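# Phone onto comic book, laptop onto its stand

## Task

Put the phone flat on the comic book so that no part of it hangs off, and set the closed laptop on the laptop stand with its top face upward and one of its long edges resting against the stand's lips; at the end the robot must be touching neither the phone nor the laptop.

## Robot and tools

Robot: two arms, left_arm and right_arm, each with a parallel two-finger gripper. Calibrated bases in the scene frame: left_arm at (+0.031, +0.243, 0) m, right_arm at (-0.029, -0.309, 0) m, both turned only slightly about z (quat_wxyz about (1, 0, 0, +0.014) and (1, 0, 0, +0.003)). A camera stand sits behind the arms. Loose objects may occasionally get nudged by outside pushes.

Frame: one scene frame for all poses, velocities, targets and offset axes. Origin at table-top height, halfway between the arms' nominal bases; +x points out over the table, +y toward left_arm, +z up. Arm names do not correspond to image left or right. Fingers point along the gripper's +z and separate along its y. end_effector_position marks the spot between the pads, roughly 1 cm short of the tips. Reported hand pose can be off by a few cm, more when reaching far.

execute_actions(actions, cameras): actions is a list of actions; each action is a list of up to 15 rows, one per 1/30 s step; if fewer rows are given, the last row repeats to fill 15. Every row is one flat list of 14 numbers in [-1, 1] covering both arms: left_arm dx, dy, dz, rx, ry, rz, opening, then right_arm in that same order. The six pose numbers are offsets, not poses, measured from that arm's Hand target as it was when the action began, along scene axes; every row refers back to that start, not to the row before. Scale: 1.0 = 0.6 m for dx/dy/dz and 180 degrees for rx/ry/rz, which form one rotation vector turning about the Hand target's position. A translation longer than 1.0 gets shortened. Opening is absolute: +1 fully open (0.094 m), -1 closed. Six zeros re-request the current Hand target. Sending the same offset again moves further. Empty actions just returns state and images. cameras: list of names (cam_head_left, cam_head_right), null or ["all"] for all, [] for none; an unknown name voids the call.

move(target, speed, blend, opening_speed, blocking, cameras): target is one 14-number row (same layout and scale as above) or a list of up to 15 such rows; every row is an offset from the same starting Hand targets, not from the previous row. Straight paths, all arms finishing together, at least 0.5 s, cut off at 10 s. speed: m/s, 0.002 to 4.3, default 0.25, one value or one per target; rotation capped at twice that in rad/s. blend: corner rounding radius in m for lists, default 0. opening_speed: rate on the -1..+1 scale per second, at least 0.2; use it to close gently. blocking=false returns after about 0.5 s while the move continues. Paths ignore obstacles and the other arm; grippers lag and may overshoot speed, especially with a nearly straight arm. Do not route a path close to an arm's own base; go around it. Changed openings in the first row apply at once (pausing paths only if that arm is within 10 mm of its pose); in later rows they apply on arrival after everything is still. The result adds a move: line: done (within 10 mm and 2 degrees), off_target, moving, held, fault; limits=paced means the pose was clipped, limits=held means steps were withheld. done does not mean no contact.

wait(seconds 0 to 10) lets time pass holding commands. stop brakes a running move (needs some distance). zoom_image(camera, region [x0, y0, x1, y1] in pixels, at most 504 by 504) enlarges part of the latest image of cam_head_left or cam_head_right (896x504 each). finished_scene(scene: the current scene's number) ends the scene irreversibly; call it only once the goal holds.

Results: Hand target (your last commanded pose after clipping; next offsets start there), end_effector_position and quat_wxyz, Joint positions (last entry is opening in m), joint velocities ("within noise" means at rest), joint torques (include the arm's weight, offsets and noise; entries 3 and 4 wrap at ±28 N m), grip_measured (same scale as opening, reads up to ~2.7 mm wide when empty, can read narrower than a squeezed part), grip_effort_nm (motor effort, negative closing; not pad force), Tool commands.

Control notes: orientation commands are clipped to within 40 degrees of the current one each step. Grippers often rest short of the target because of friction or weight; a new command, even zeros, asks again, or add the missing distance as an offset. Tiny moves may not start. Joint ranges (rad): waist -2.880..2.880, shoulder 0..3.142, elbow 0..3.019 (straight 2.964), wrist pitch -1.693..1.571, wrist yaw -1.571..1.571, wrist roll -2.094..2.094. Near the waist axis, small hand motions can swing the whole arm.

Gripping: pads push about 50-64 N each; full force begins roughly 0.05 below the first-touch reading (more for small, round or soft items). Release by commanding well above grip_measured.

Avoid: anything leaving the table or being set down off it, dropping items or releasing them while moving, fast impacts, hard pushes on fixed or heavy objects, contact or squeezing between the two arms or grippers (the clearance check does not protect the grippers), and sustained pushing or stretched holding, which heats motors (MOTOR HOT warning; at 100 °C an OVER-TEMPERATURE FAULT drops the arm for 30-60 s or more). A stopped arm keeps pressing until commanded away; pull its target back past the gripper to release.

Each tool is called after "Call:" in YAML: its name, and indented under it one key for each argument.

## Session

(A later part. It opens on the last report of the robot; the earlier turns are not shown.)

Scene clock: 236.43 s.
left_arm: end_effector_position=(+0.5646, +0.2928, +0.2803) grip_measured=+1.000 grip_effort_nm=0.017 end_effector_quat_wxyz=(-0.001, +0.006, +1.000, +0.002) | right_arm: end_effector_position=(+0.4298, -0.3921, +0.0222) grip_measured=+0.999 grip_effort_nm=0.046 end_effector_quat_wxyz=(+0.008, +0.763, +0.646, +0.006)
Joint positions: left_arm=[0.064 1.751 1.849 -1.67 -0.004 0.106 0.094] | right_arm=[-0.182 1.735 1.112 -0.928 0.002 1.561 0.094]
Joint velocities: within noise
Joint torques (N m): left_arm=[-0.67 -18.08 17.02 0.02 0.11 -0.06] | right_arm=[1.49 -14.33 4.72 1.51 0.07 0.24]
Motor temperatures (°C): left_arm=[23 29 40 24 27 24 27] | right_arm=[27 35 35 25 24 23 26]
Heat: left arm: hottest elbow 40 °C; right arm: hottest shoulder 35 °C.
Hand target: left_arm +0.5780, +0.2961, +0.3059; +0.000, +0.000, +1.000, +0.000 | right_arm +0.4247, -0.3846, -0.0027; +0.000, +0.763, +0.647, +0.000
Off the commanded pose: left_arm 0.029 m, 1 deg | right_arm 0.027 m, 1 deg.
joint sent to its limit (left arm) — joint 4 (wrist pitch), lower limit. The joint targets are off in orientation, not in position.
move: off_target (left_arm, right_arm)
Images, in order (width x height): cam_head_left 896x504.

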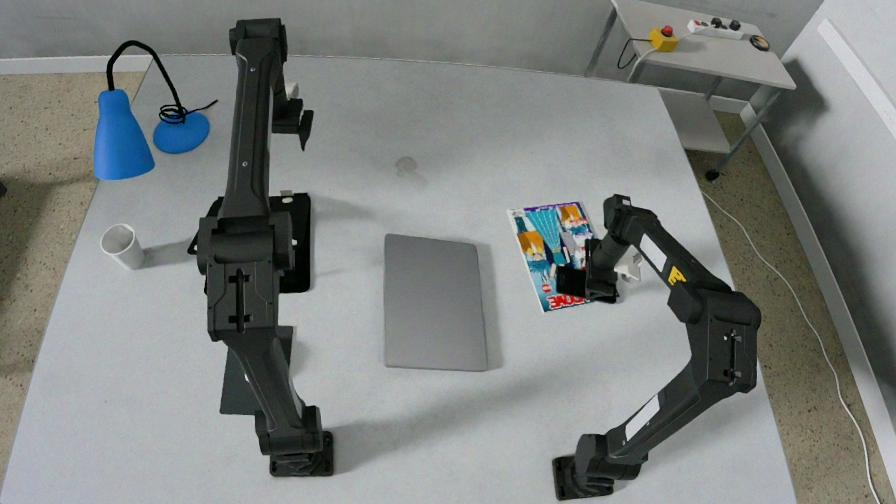

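Call:
move:
  target:
    - [0,0,0,0,0,0,1,0,0,0.045,0,0,0,1]
    - [0,0,0,0,0,0,1,-0.035,0.0,0.045,0,0,0,1]
    - [0,0,0,0,0,0,1,-0.035,0.0,0.003,0,0,0,1]
  speed: 0.08
  cameras: ["cam_head_left","cam_head_right"]

Call:
zoom_image:
  camera: "cam_head_left"
  region: [520, 210, 640, 330]

Call:
zoom_image:
  camera: "cam_head_right"
  region: [520, 210, 640, 330]

Scene clock: 243.43 s.
left_arm: end_effector_position=(+0.5646, +0.2928, +0.2803) grip_measured=+1.000 grip_effort_nm=0.017 end_effector_quat_wxyz=(-0.001, +0.006, +1.000, +0.002) | right_arm: end_effector_position=(+0.4079, -0.3882, +0.0153) grip_measured=+0.999 grip_effort_nm=0.042 end_effector_quat_wxyz=(+0.006, +0.764, +0.646, +0.004)
Joint positions: left_arm=[0.064 1.751 1.849 -1.67 -0.004 0.106 0.094] | right_arm=[-0.182 1.701 1.042 -0.898 0.002 1.561 0.094]
Joint velocities: within noise
Joint torques (N m): left_arm=[-1.08 -18.61 17.07 0.02 0.1 -0.14] | right_arm=[1.03 -14.45 4.96 1.35 0.06 0.18]
Motor temperatures (°C): left_arm=[23 29 40 24 27 24 27] | right_arm=[27 35 35 25 24 23 26]
Heat: left arm: hottest elbow 40 °C; right arm: hottest shoulder 35 °C.
Hand target: left_arm +0.5780, +0.2961, +0.3059; +0.000, +0.000, +1.000, +0.000 | right_arm +0.4037, -0.3846, -0.0010; +0.000, +0.763, +0.647, +0.000
Off the commanded pose: left_arm 0.029 m, 1 deg | right_arm 0.017 m, 1 deg.
joint sent to its limit (left arm) — joint 4 (wrist pitch), lower limit. The joint targets are off in orientation, not in position.
move: off_target (left_arm, right_arm)

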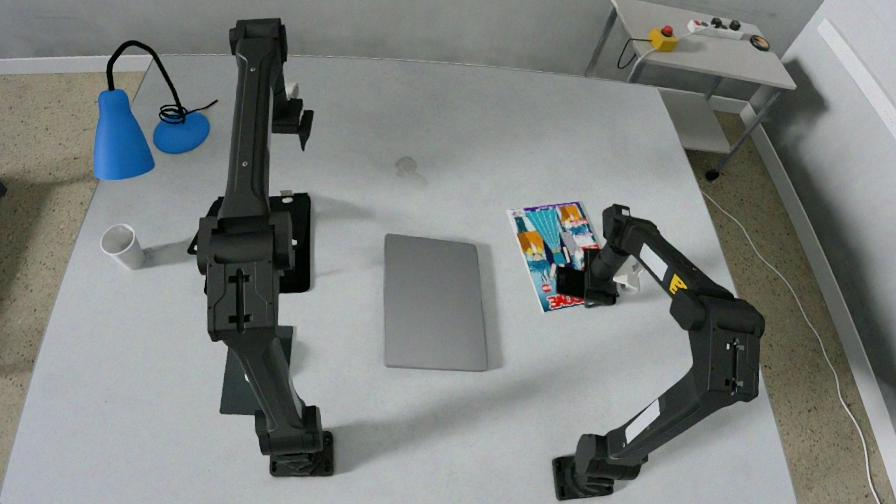

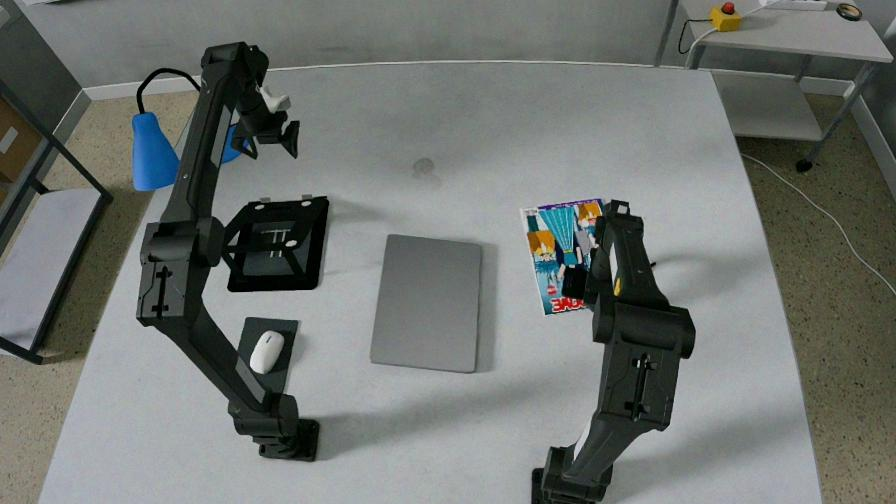

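Scaled by 4.200.

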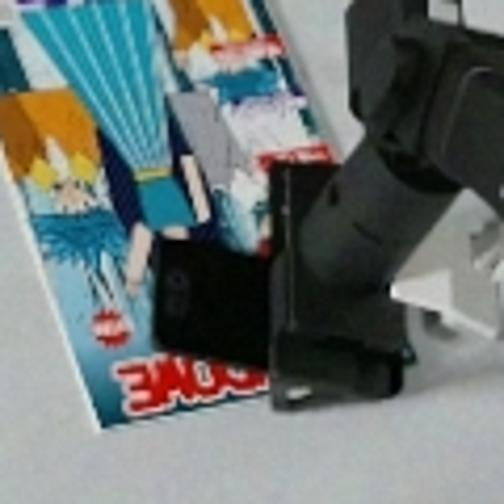

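Scaled by 4.200.

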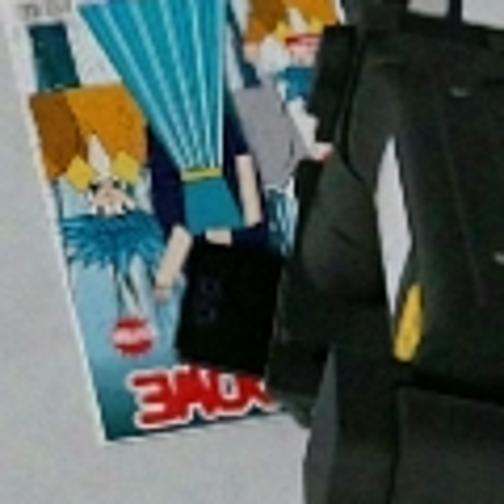

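Call:
move:
  target:
    - [0,0,0,0,0,0,1,0,0,0.07,0,0,0,1]
    - [0,0,0,0,0,0,1,-0.12,0.0,0.07,0,0,0,-1]
    - [0,0,0,0,0,0,1,-0.12,0.0,0.015,0,0,0,-1]
  speed: [0.1,0.2,0.1]
  cameras: ["cam_head_left","cam_head_right"]

Call:
zoom_image:
  camera: "cam_head_left"
  region: [520, 210, 640, 330]

Call:
zoom_image:
  camera: "cam_head_right"
  region: [520, 210, 640, 330]

Scene clock: 251.90 s.
left_arm: end_effector_position=(+0.5646, +0.2928, +0.2803) grip_measured=+1.000 grip_effort_nm=0.017 end_effector_quat_wxyz=(-0.001, +0.006, +1.000, +0.002) | right_arm: end_effector_position=(+0.3373, -0.3811, +0.0187) grip_measured=-0.991 grip_effort_nm=-0.501 end_effector_quat_wxyz=(+0.009, +0.761, +0.649, +0.006)
Joint positions: left_arm=[0.064 1.751 1.849 -1.67 -0.004 0.106 0.094] | right_arm=[-0.197 1.532 0.836 -0.854 0.002 1.538 0]
Joint velocities: within noise
Joint torques (N m): left_arm=[-1.14 -18.49 17.01 -0.23 0.13 -0.03] | right_arm=[-0.38 -11.34 5.55 0.5 0.06 0.1]
Motor temperatures (°C): left_arm=[23 29 40 24 27 24 27] | right_arm=[27 34 34 25 24 23 26]
Heat: left arm: hottest elbow 40 °C; right arm: hottest shoulder 34 °C.
Hand target: left_arm +0.5780, +0.2961, +0.3059; +0.000, +0.000, +1.000, +0.000 | right_arm +0.3317, -0.3846, +0.0081; +0.000, +0.763, +0.647, +0.000
Off the commanded pose: left_arm 0.029 m, 1 deg | right_arm 0.013 m, 1 deg.
joint sent to its limit (left arm) — joint 4 (wrist pitch), lower limit. The joint targets are off in orientation, not in position.
move: off_target (left_arm, right_arm)

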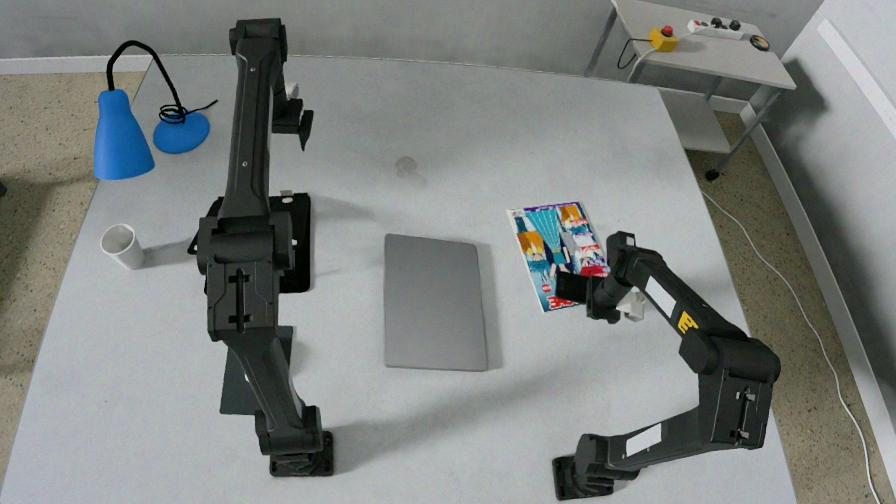

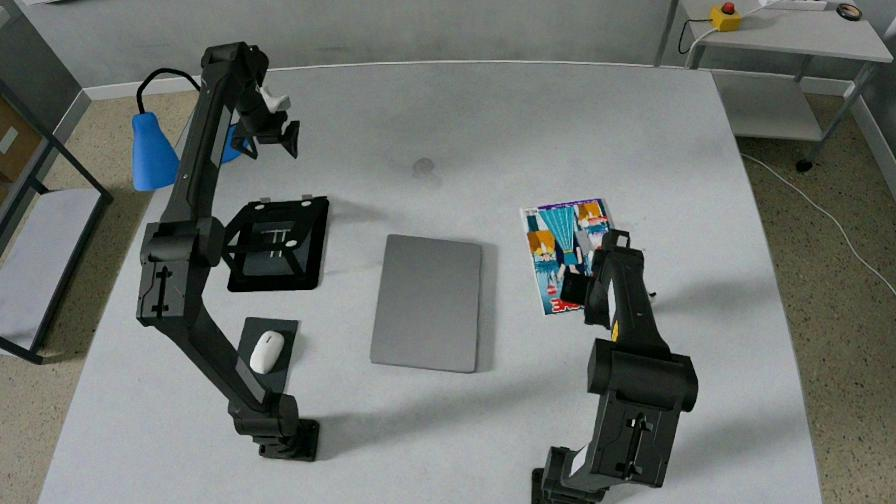

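Scaled by 4.200.

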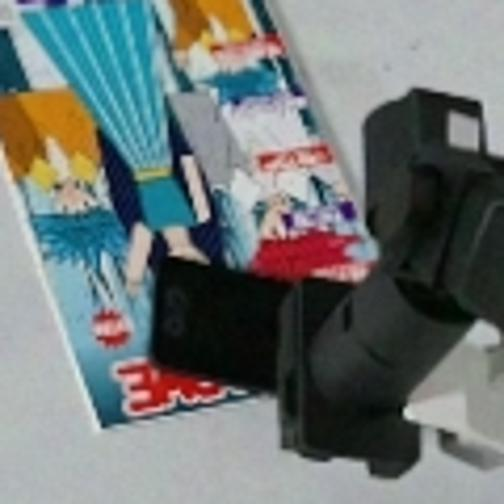

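Scaled by 4.200.

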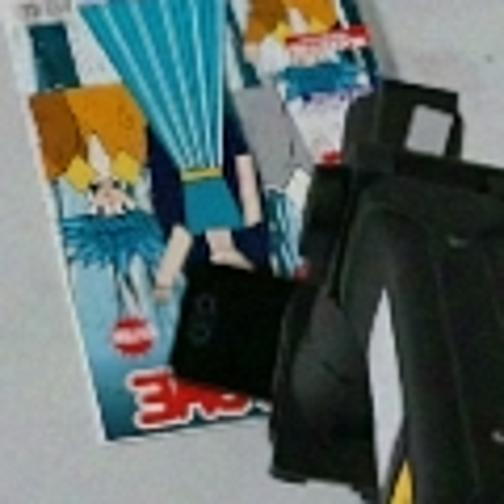

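Call:
move:
  target:
    - [0,0,0,0,0,0,1,0.19,0.02,0.0,0,0,0,-1]
  speed: 0.08
  cameras: ["cam_head_left","cam_head_right"]

Call:
zoom_image:
  camera: "cam_head_left"
  region: [500, 190, 640, 330]

Call:
zoom_image:
  camera: "cam_head_right"
  region: [500, 190, 640, 330]

Scene clock: 259.43 s.
left_arm: end_effector_position=(+0.5646, +0.2928, +0.2803) grip_measured=+1.000 grip_effort_nm=0.017 end_effector_quat_wxyz=(-0.001, +0.006, +1.000, +0.002) | right_arm: end_effector_position=(+0.4234, -0.3772, +0.0122) grip_measured=-0.991 grip_effort_nm=-0.481 end_effector_quat_wxyz=(-0.003, +0.765, +0.644, -0.005)
Joint positions: left_arm=[0.064 1.751 1.849 -1.67 -0.004 0.106 0.094] | right_arm=[-0.152 1.749 1.099 -0.932 0.003 1.594 0]
Joint velocities: within noise
Joint torques (N m): left_arm=[-1.03 -18.37 16.94 0.13 0.04 -0.02] | right_arm=[1.67 -13.98 10.07 0.36 0.01 0.27]
Motor temperatures (°C): left_arm=[23 29 40 24 27 24 27] | right_arm=[27 34 34 25 24 23 26]
Heat: left arm: hottest elbow 40 °C; right arm: hottest shoulder 34 °C.
Hand target: left_arm +0.5780, +0.2961, +0.3059; +0.000, +0.000, +1.000, +0.000 | right_arm +0.4457, -0.3726, +0.0080; +0.000, +0.763, +0.647, +0.000
Off the commanded pose: left_arm 0.029 m, 1 deg | right_arm 0.023 m, 1 deg.
joint sent to its limit (left arm) — joint 4 (wrist pitch), lower limit. The joint targets are off in orientation, not in position.
move: off_target (left_arm, right_arm)

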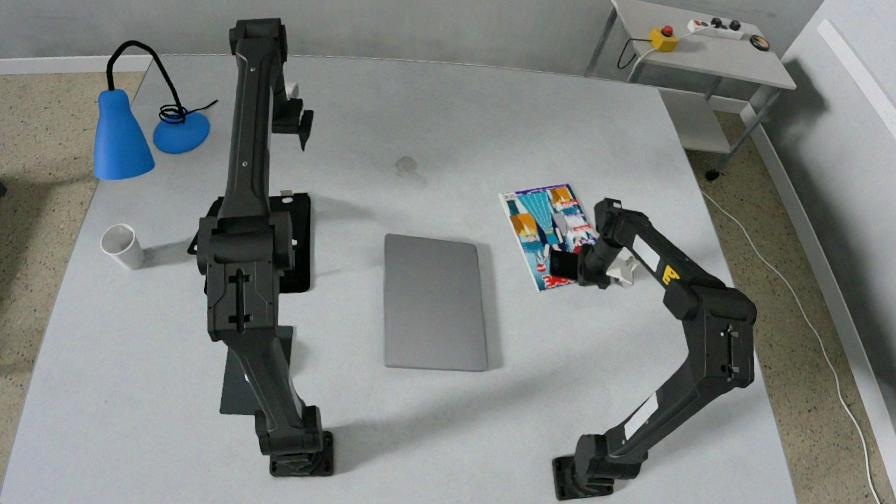

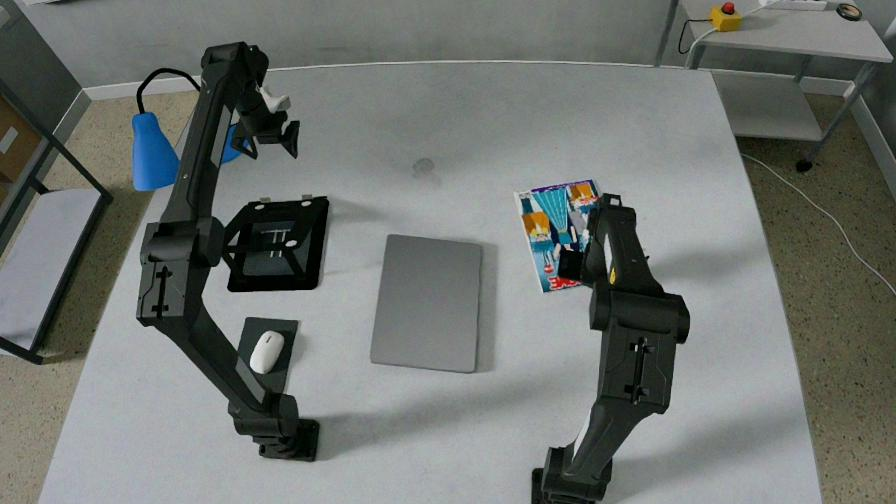

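Scaled by 3.600.

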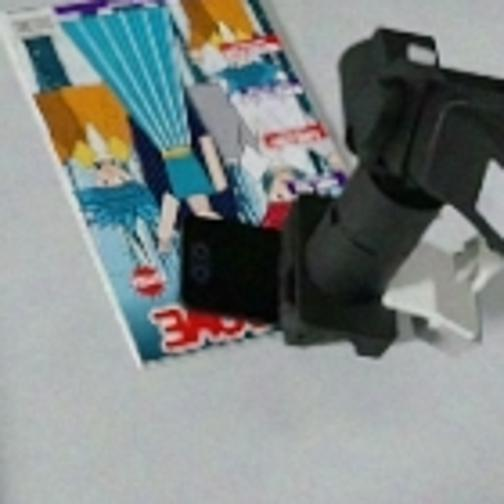

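Scaled by 3.600.

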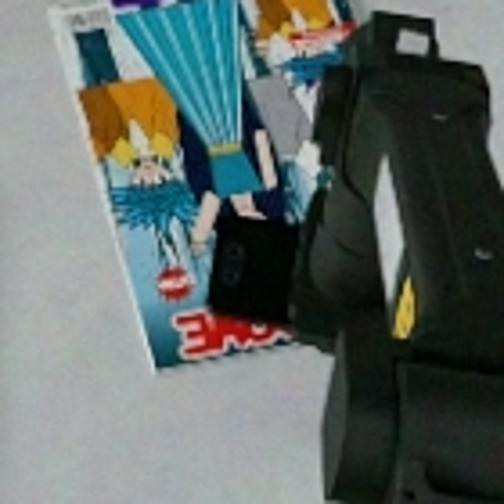

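Call:
move:
  target:
    - [0,0,0,0,0,0,1,-0.06,0,0.0,0,0,0,-1]
    - [0,0,0,0,0,0,1,-0.02,0,0.1,0,0,0,1]
    - [0,0,0,0,0,0,1,0.046,0.018,0.06,0,0,0,1]
    - [0,0,0,0,0,0,1,0.046,0.018,-0.008,0,0,0,1]
  speed: [0.15,0.2,0.2,0.07]
  cameras: ["cam_head_left","cam_head_right"]

Call:
zoom_image:
  camera: "cam_head_left"
  region: [500, 190, 640, 330]

Call:
zoom_image:
  camera: "cam_head_right"
  region: [500, 190, 640, 330]

Scene clock: 269.00 s.
left_arm: end_effector_position=(+0.5646, +0.2928, +0.2803) grip_measured=+1.000 grip_effort_nm=0.017 end_effector_quat_wxyz=(-0.001, +0.006, +1.000, +0.002) | right_arm: end_effector_position=(+0.4648, -0.3650, +0.0240) grip_measured=+0.999 grip_effort_nm=0.066 end_effector_quat_wxyz=(+0.007, +0.763, +0.646, +0.006)
Joint positions: left_arm=[0.064 1.751 1.849 -1.67 -0.004 0.106 0.094] | right_arm=[-0.116 1.801 1.213 -0.965 0.001 1.626 0.094]
Joint velocities: within noise
Joint torques (N m): left_arm=[-1.14 -18.43 16.96 -0.13 0.1 -0.03] | right_arm=[1.14 -14.04 8.23 0.73 0.08 0.2]
Motor temperatures (°C): left_arm=[23 29 40 24 27 24 27] | right_arm=[27 34 35 25 24 23 26]
Heat: left arm: hottest elbow 40 °C; right arm: hottest elbow 35 °C.
Hand target: left_arm +0.5780, +0.2961, +0.3059; +0.000, +0.000, +1.000, +0.000 | right_arm +0.4733, -0.3618, +0.0033; +0.000, +0.763, +0.647, +0.000
Off the commanded pose: left_arm 0.029 m, 1 deg | right_arm 0.023 m, 1 deg.
joint sent to its limit (left arm) — joint 4 (wrist pitch), lower limit. The joint targets are off in orientation, not in position.
move: off_target (left_arm, right_arm); target 2's new opening was sent with right_arm's hand 0.029 m and 3 deg from that target

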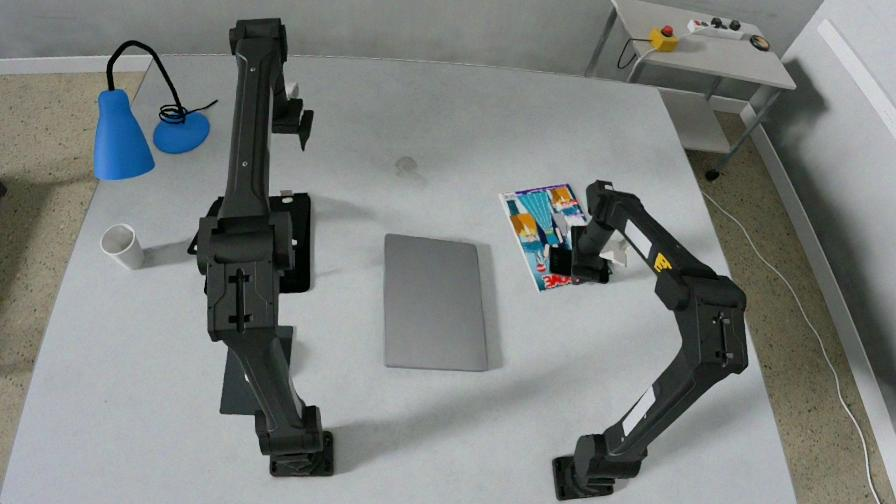

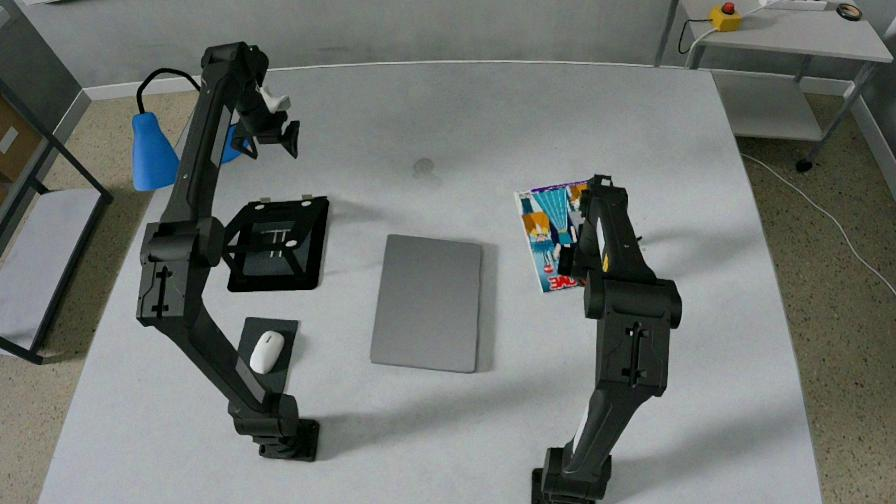

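Scaled by 3.600.

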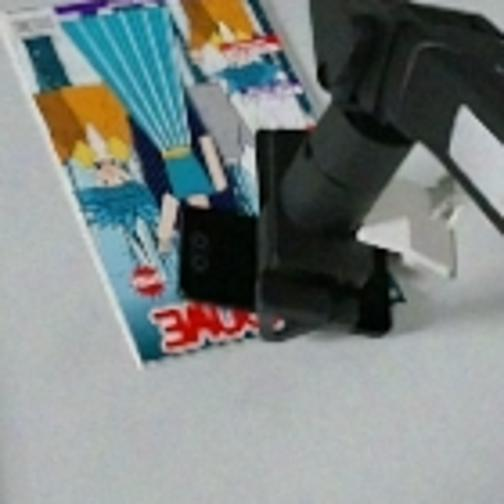

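Scaled by 3.600.

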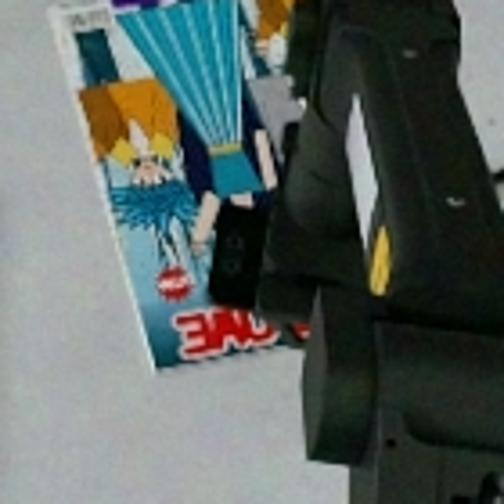

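Call:
move:
  target:
    - [0,0,0,0,0,0,1,-0.0,0,0.05,0,0,0,1]
    - [0,0,0,0,0,0,1,0.014,0.005,0.05,0,0,0,1]
    - [0,0,0,0,0,0,1,0.014,0.005,-0.012,0,0,0,1]
  speed: [0.1,0.1,0.06]
  cameras: ["cam_head_left","cam_head_right"]

Call:
zoom_image:
  camera: "cam_head_left"
  region: [500, 190, 640, 330]

Scene clock: 273.33 s.
left_arm: end_effector_position=(+0.5646, +0.2928, +0.2803) grip_measured=+1.000 grip_effort_nm=0.017 end_effector_quat_wxyz=(-0.001, +0.006, +1.000, +0.002) | right_arm: end_effector_position=(+0.4710, -0.3638, +0.0167) grip_measured=+0.999 grip_effort_nm=0.061 end_effector_quat_wxyz=(+0.005, +0.764, +0.645, +0.004)
Joint positions: left_arm=[0.064 1.751 1.849 -1.67 -0.004 0.106 0.094] | right_arm=[-0.112 1.828 1.23 -0.96 0.001 1.633 0.094]
Joint velocities: within noise
Joint torques (N m): left_arm=[-1.44 -18.37 17.03 -0.06 0.11 -0.07] | right_arm=[1.38 -14.33 8.47 0.77 0.07 0.21]
Motor temperatures (°C): left_arm=[23 29 40 24 27 24 27] | right_arm=[27 34 35 25 24 23 26]
Heat: left arm: hottest elbow 40 °C; right arm: hottest elbow 35 °C.
Hand target: left_arm +0.5780, +0.2961, +0.3059; +0.000, +0.000, +1.000, +0.000 | right_arm +0.4817, -0.3588, -0.0040; +0.000, +0.763, +0.647, +0.000
Off the commanded pose: left_arm 0.029 m, 1 deg | right_arm 0.024 m, 1 deg.
joint sent to its limit (left arm) — joint 4 (wrist pitch), lower limit. The joint targets are off in orientation, not in position.
move: off_target (left_arm, right_arm)

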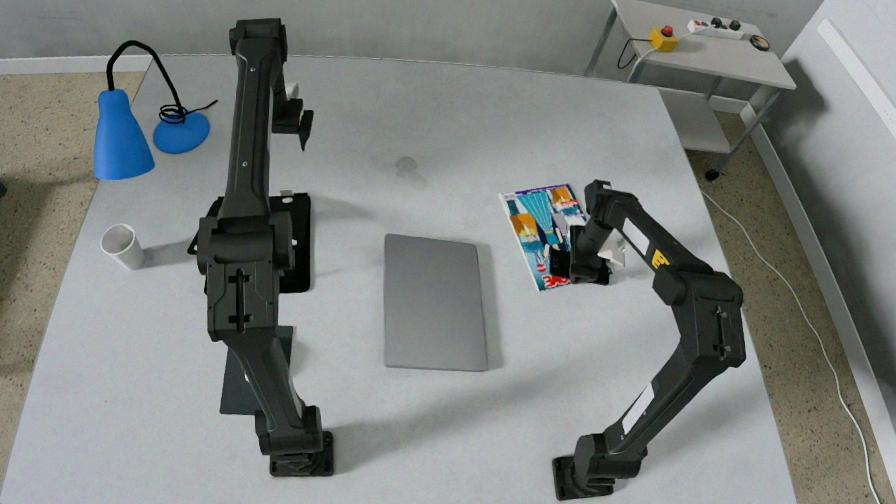

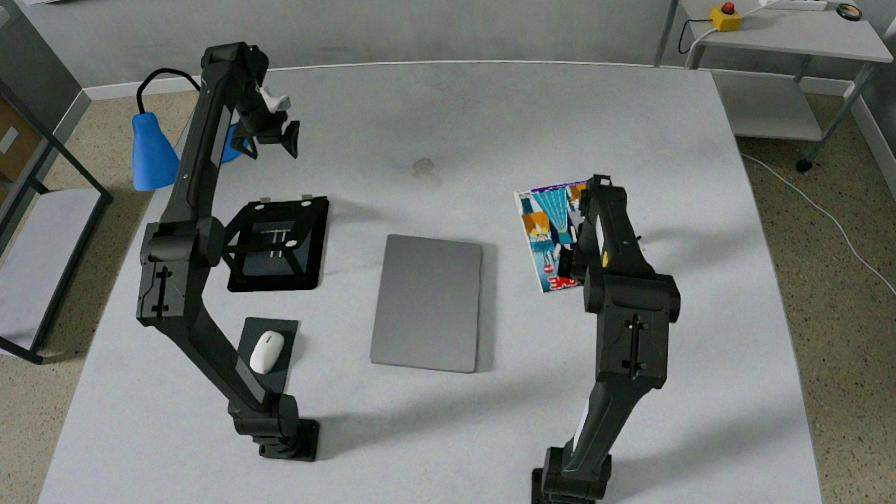

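Scaled by 3.600.

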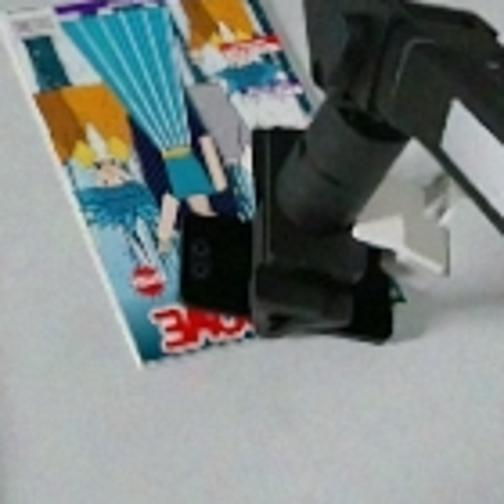

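Call:
move:
  target:
    - [0,0,0,0,0,0,1,0,0,0,0,0,0,0.4]
  opening_speed: 0.5
  cameras: ["cam_head_left"]

Call:
zoom_image:
  camera: "cam_head_left"
  region: [500, 190, 640, 330]

Scene clock: 282.27 s.
left_arm: end_effector_position=(+0.5646, +0.2928, +0.2803) grip_measured=+1.000 grip_effort_nm=0.017 end_effector_quat_wxyz=(-0.001, +0.006, +1.000, +0.002) | right_arm: end_effector_position=(+0.4736, -0.3641, +0.0162) grip_measured=+0.538 grip_effort_nm=-0.994 end_effector_quat_wxyz=(+0.009, +0.765, +0.644, +0.008)
Joint positions: left_arm=[0.064 1.751 1.849 -1.67 -0.004 0.106 0.094] | right_arm=[-0.112 1.829 1.23 -0.949 0.001 1.634 0.072]
Joint velocities: within noise
Joint torques (N m): left_arm=[-1.26 -18.32 16.92 0.06 0.11 -0.07] | right_arm=[1.38 -14.39 8.49 0.4 0.08 0.19]
Motor temperatures (°C): left_arm=[23 29 40 24 27 24 27] | right_arm=[27 34 34 25 24 23 26]
Heat: left arm: hottest elbow 40 °C; right arm: hottest shoulder 34 °C.
Hand target: left_arm +0.5780, +0.2961, +0.3059; +0.000, +0.000, +1.000, +0.000 | right_arm +0.4817, -0.3588, -0.0039; +0.000, +0.763, +0.647, +0.000
Off the commanded pose: left_arm 0.029 m, 1 deg | right_arm 0.022 m, 1 deg.
joint sent to its limit (left arm) — joint 4 (wrist pitch), lower limit. The joint targets are off in orientation, not in position.
move: off_target (left_arm, right_arm)
Images, in order (width x height): cam_head_left 896x504.

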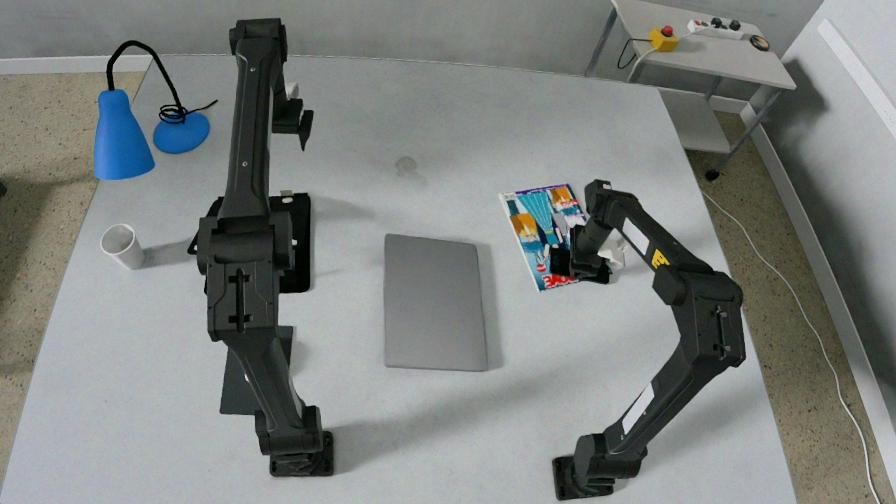

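Scaled by 3.600.

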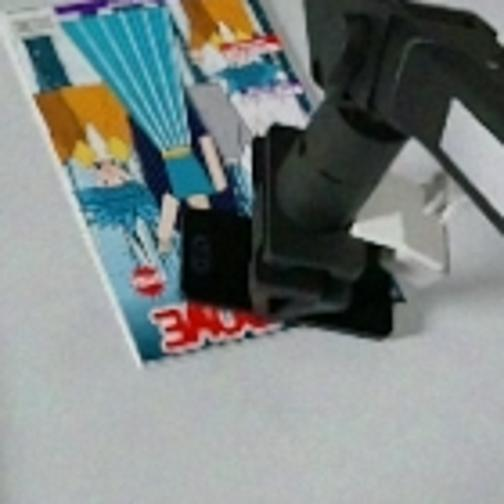

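Call:
move:
  target:
    - [0,0,0,0,0,0,1,0,0,0.07,0,0,0,0.2]
    - [0,0,0,0,0,0,1,0.115,0.09,0.09,0,0,0.11,0.2]
  speed: [0.1,0.15]
  cameras: ["cam_head_left","cam_head_right"]

Call:
zoom_image:
  camera: "cam_head_left"
  region: [480, 170, 640, 310]

Call:
zoom_image:
  camera: "cam_head_right"
  region: [490, 150, 650, 290]

Scene clock: 288.80 s.
left_arm: end_effector_position=(+0.5646, +0.2928, +0.2803) grip_measured=+1.000 grip_effort_nm=0.017 end_effector_quat_wxyz=(-0.001, +0.006, +1.000, +0.002) | right_arm: end_effector_position=(+0.5262, -0.3104, +0.0378) grip_measured=+0.535 grip_effort_nm=-1.038 end_effector_quat_wxyz=(-0.013, +0.647, +0.763, -0.012)
Joint positions: left_arm=[0.064 1.751 1.849 -1.67 -0.004 0.106 0.094] | right_arm=[-0.006 1.945 1.476 -1.138 0.001 1.406 0.072]
Joint velocities: within noise
Joint torques (N m): left_arm=[-0.38 -18.14 16.88 -0.17 0.06 -0.11] | right_arm=[1.26 -19.9 12.11 -0.32 0.07 0.06]
Motor temperatures (°C): left_arm=[23 29 40 24 27 24 27] | right_arm=[27 34 35 25 24 23 26]
Heat: left arm: hottest elbow 40 °C; right arm: hottest elbow 35 °C.
Hand target: left_arm +0.5780, +0.2961, +0.3059; +0.000, +0.000, +1.000, +0.000 | right_arm +0.5508, -0.3048, +0.0501; +0.000, +0.640, +0.768, +0.000
Off the commanded pose: left_arm 0.029 m, 1 deg | right_arm 0.028 m, 2 deg.
joint sent to its limit (left arm) — joint 4 (wrist pitch), lower limit. The joint targets are off in orientation, not in position.
move: off_target (left_arm, right_arm)

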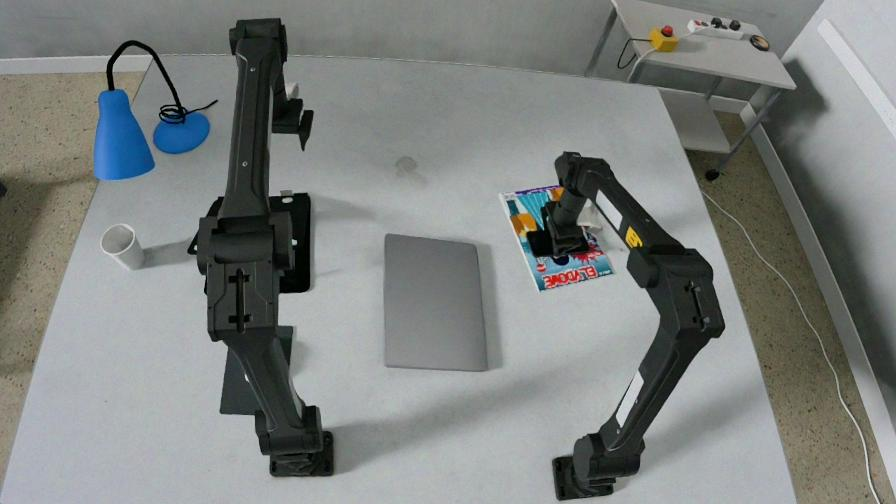

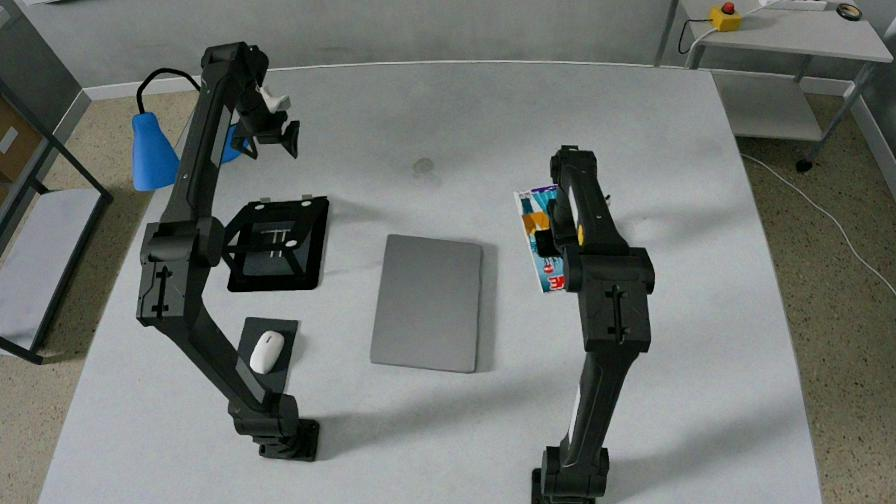

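Scaled by 3.150.

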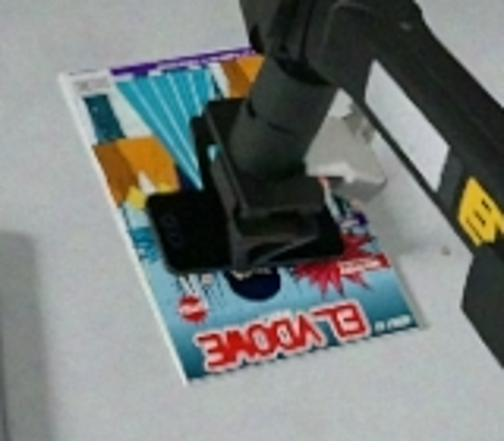

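Scaled by 3.150.

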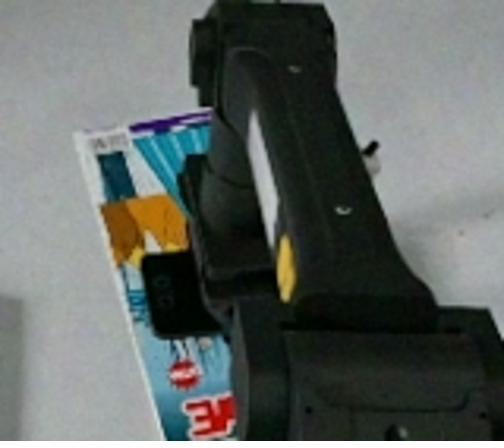

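Call:
move:
  target:
    - [0,0,0,0,0,0,1,-0.012,0,-0.034,0,0,0,0.2]
  speed: 0.06
  cameras: []

Call:
move:
  target:
    - [0,0,0,0,0,0,1,0.0,0,0.0,0,0,0,0.8]
  opening_speed: 0.5
  cameras: []

Call:
move:
  target:
    - [0,0,0,0,0,0,1,0.0,0,0.06,0,0,0,0.85]
    - [0,0,0,0,0,0,1,-0.3,-0.05,0.25,0,0,0,0.85]
  speed: [0.1,0.3]

Call:
zoom_image:
  camera: "cam_head_left"
  region: [480, 170, 640, 310]

Call:
zoom_image:
  camera: "cam_head_right"
  region: [490, 150, 650, 290]

Scene clock: 293.43 s.
left_arm: end_effector_position=(+0.5646, +0.2928, +0.2803) grip_measured=+1.000 grip_effort_nm=0.017 end_effector_quat_wxyz=(-0.001, +0.006, +1.000, +0.002) | right_arm: end_effector_position=(+0.5333, -0.3104, +0.0318) grip_measured=+0.535 grip_effort_nm=-1.038 end_effector_quat_wxyz=(-0.005, +0.646, +0.763, -0.005)
Joint positions: left_arm=[0.064 1.751 1.849 -1.67 -0.004 0.106 0.094] | right_arm=[-0.006 1.955 1.476 -1.105 0.001 1.405 0.072]
Joint velocities: within noise
Joint torques (N m): left_arm=[-1.26 -18.26 16.79 -0.13 0.06 -0.03] | right_arm=[1.2 -20.66 8.79 0.18 0.07 0.09]
Motor temperatures (°C): left_arm=[23 29 40 24 27 24 27] | right_arm=[27 34 35 25 24 23 26]
Heat: left arm: hottest elbow 40 °C; right arm: hottest elbow 35 °C.
Hand target: left_arm +0.5780, +0.2961, +0.3059; +0.000, +0.000, +1.000, +0.000 | right_arm +0.5435, -0.3048, +0.0296; +0.000, +0.640, +0.768, +0.000
Off the commanded pose: left_arm 0.029 m, 1 deg | right_arm 0.012 m, 1 deg.
joint sent to its limit (left arm) — joint 4 (wrist pitch), lower limit. The joint targets are off in orientation, not in position.
move: off_target (left_arm, right_arm)
No camera images: "cameras" was empty.

Scene clock: 294.97 s.
left_arm: end_effector_position=(+0.5646, +0.2928, +0.2803) grip_measured=+1.000 grip_effort_nm=0.017 end_effector_quat_wxyz=(-0.001, +0.006, +1.000, +0.002) | right_arm: end_effector_position=(+0.5334, -0.3104, +0.0318) grip_measured=+0.798 grip_effort_nm=0.066 end_effector_quat_wxyz=(-0.005, +0.646, +0.763, -0.005)
Joint positions: left_arm=[0.064 1.751 1.849 -1.67 -0.004 0.106 0.094] | right_arm=[-0.006 1.955 1.476 -1.105 0.001 1.405 0.084]
Joint velocities: within noise
Joint torques (N m): left_arm=[-0.91 -18.49 16.85 -0.06 0.07 -0.09] | right_arm=[1.2 -20.48 8.85 0.36 0.08 0.09]
Motor temperatures (°C): left_arm=[23 29 40 24 27 24 27] | right_arm=[27 35 35 25 24 23 26]
Heat: left arm: hottest elbow 40 °C; right arm: hottest shoulder 35 °C.
Hand target: left_arm +0.5780, +0.2961, +0.3059; +0.000, +0.000, +1.000, +0.000 | right_arm +0.5435, -0.3048, +0.0296; +0.000, +0.640, +0.768, +0.000
Off the commanded pose: left_arm 0.029 m, 1 deg | right_arm 0.012 m, 1 deg.
joint sent to its limit (left arm) — joint 4 (wrist pitch), lower limit. The joint targets are off in orientation, not in position.
move: off_target (left_arm, right_arm)
No camera images: "cameras" was empty.

Scene clock: 296.90 s.
left_arm: end_effector_position=(+0.5646, +0.2928, +0.2803) grip_measured=+1.000 grip_effort_nm=0.012 end_effector_quat_wxyz=(-0.001, +0.006, +1.000, +0.002) | right_arm: end_effector_position=(+0.3707, -0.3305, +0.1836) grip_measured=+0.849 grip_effort_nm=0.066 end_effector_quat_wxyz=(+0.008, +0.639, +0.770, +0.005)
Joint positions: left_arm=[0.064 1.751 1.849 -1.67 -0.004 0.106 0.094] | right_arm=[-0.056 1.395 1.174 -1.33 0.001 1.334 0.087]
Joint velocities: within noise
Joint torques (N m): left_arm=[-0.97 -18.37 16.88 -0.14 0.07 -0.08] | right_arm=[-0.32 -13.39 7.23 -0.21 0.07 0.08]
Motor temperatures (°C): left_arm=[23 29 40 24 27 24 27] | right_arm=[27 35 35 25 24 23 26]
Heat: left arm: hottest elbow 40 °C; right arm: hottest shoulder 35 °C.
Hand target: left_arm +0.5780, +0.2961, +0.3059; +0.000, +0.000, +1.000, +0.000 | right_arm +0.3635, -0.3348, +0.1797; +0.000, +0.640, +0.768, +0.000
Off the commanded pose: left_arm 0.029 m, 1 deg | right_arm 0.009 m, 1 deg.
joint sent to its limit (left arm) — joint 4 (wrist pitch), lower limit. The joint targets are off in orientation, not in position.
move: off_target (left_arm)

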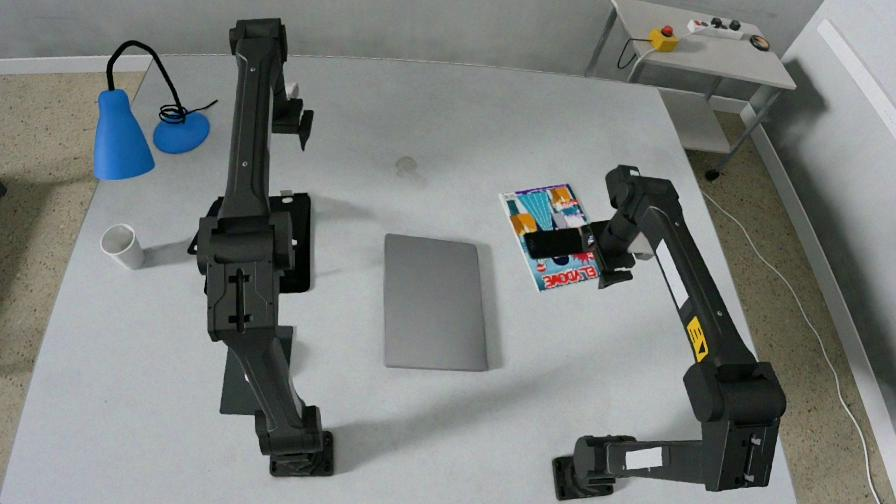

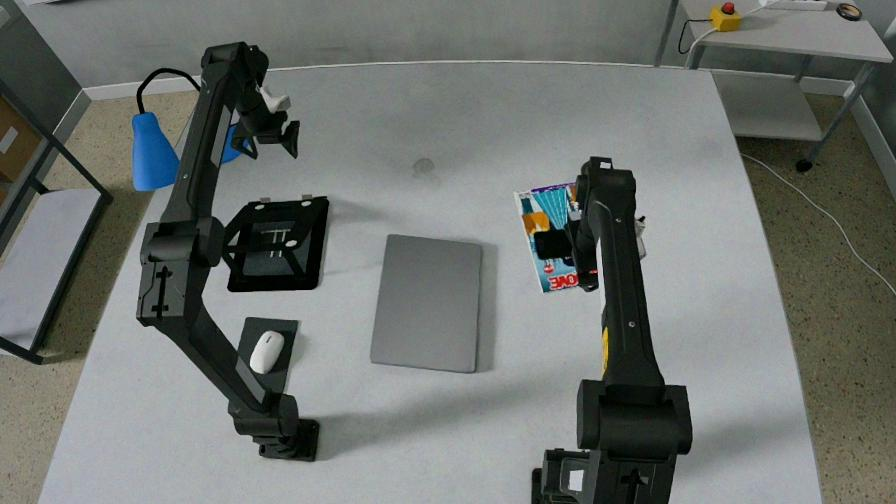

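Scaled by 3.150.

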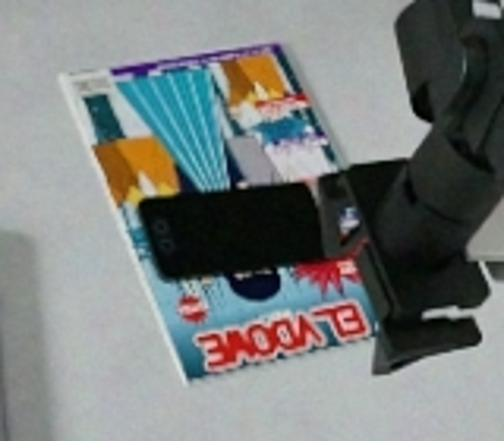

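Scaled by 3.150.

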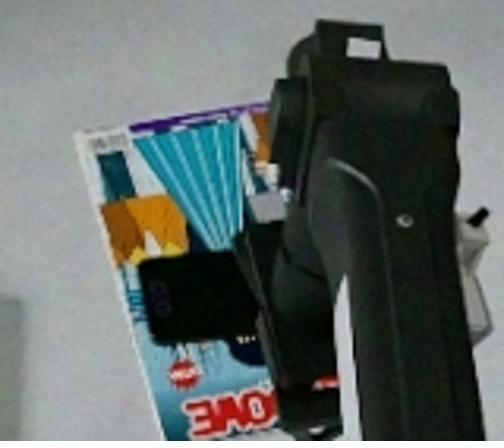

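Call:
move:
  target:
    - [-0.047,0.507,-0.043,0,0,0,-1,-0.27,-0.03,0.1,0,0,0,-1]
    - [-0.047,0.507,-0.39,0,0,0,-1,-0.27,-0.03,0.1,0,0,0,-1]
  speed: [0.4,0.2]

Call:
zoom_image:
  camera: "cam_head_left"
  region: [120, 150, 340, 320]

Call:
zoom_image:
  camera: "cam_head_right"
  region: [120, 150, 340, 320]

Scene clock: 314.60 s.
left_arm: end_effector_position=(+0.5500, +0.5877, +0.1798) grip_measured=-0.981 grip_effort_nm=-0.984 end_effector_quat_wxyz=(+0.061, +0.010, +0.997, +0.038) | right_arm: end_effector_position=(+0.2082, -0.3510, +0.2446) grip_measured=-0.991 grip_effort_nm=-0.496 end_effector_quat_wxyz=(+0.009, +0.638, +0.770, +0.005)
Joint positions: left_arm=[0.56 1.9 1.79 -1.318 0.005 0.609 0.001] | right_arm=[-0.176 0.942 0.983 -1.591 0.001 1.213 0]
Joint velocities: within noise
Joint torques (N m): left_arm=[0.03 -9.99 5.34 2.26 -0.21 -0.06] | right_arm=[-0.44 -5.71 7.28 -0.18 0.06 0.09]
Motor temperatures (°C): left_arm=[23 29 41 24 27 24 27] | right_arm=[27 35 35 25 24 23 26]
Heat: left arm: hottest elbow 41 °C; right arm: hottest shoulder 35 °C.
Hand target: left_arm +0.5499, +0.6004, +0.0720; +0.000, +0.000, +1.000, +0.001 | right_arm +0.2015, -0.3529, +0.2397; +0.000, +0.640, +0.768, +0.000
Off the commanded pose: left_arm 0.109 m, 8 deg | right_arm 0.009 m, 1 deg.
move: off_target (left_arm)

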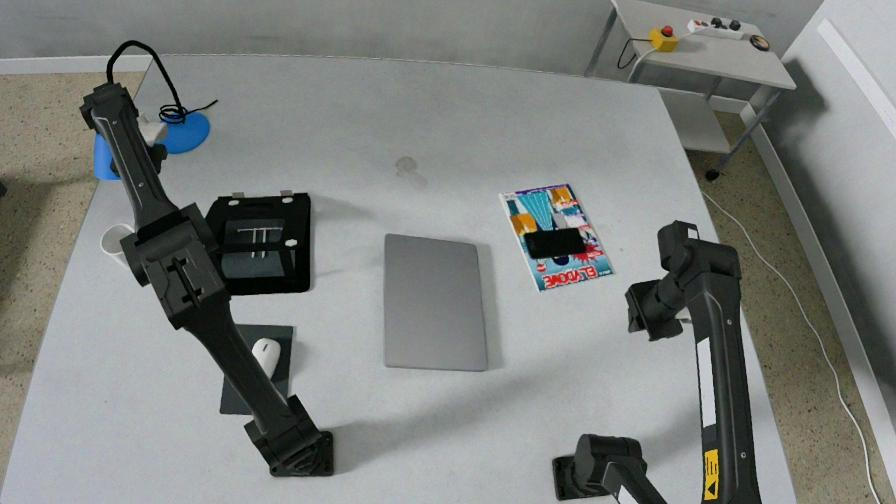

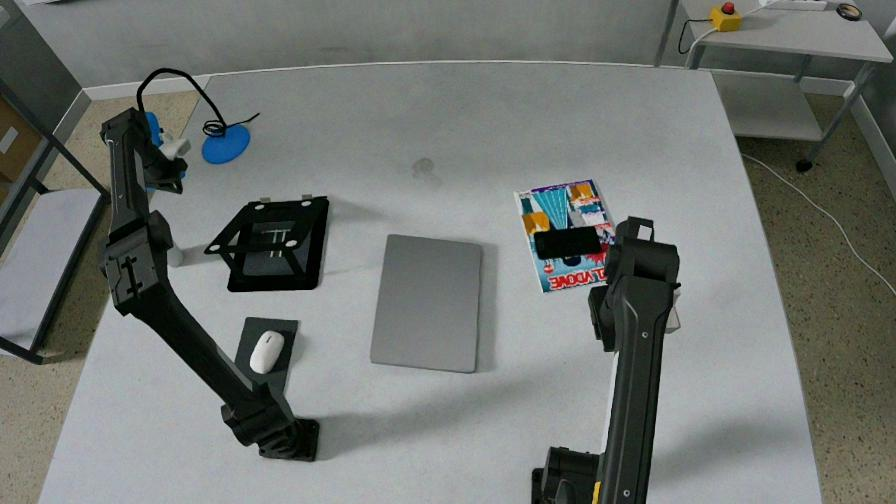

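Scaled by 2.291.

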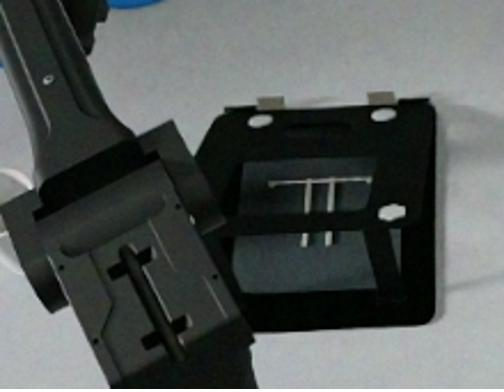

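Scaled by 2.291.

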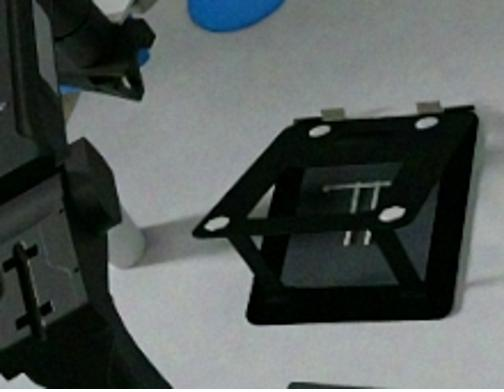

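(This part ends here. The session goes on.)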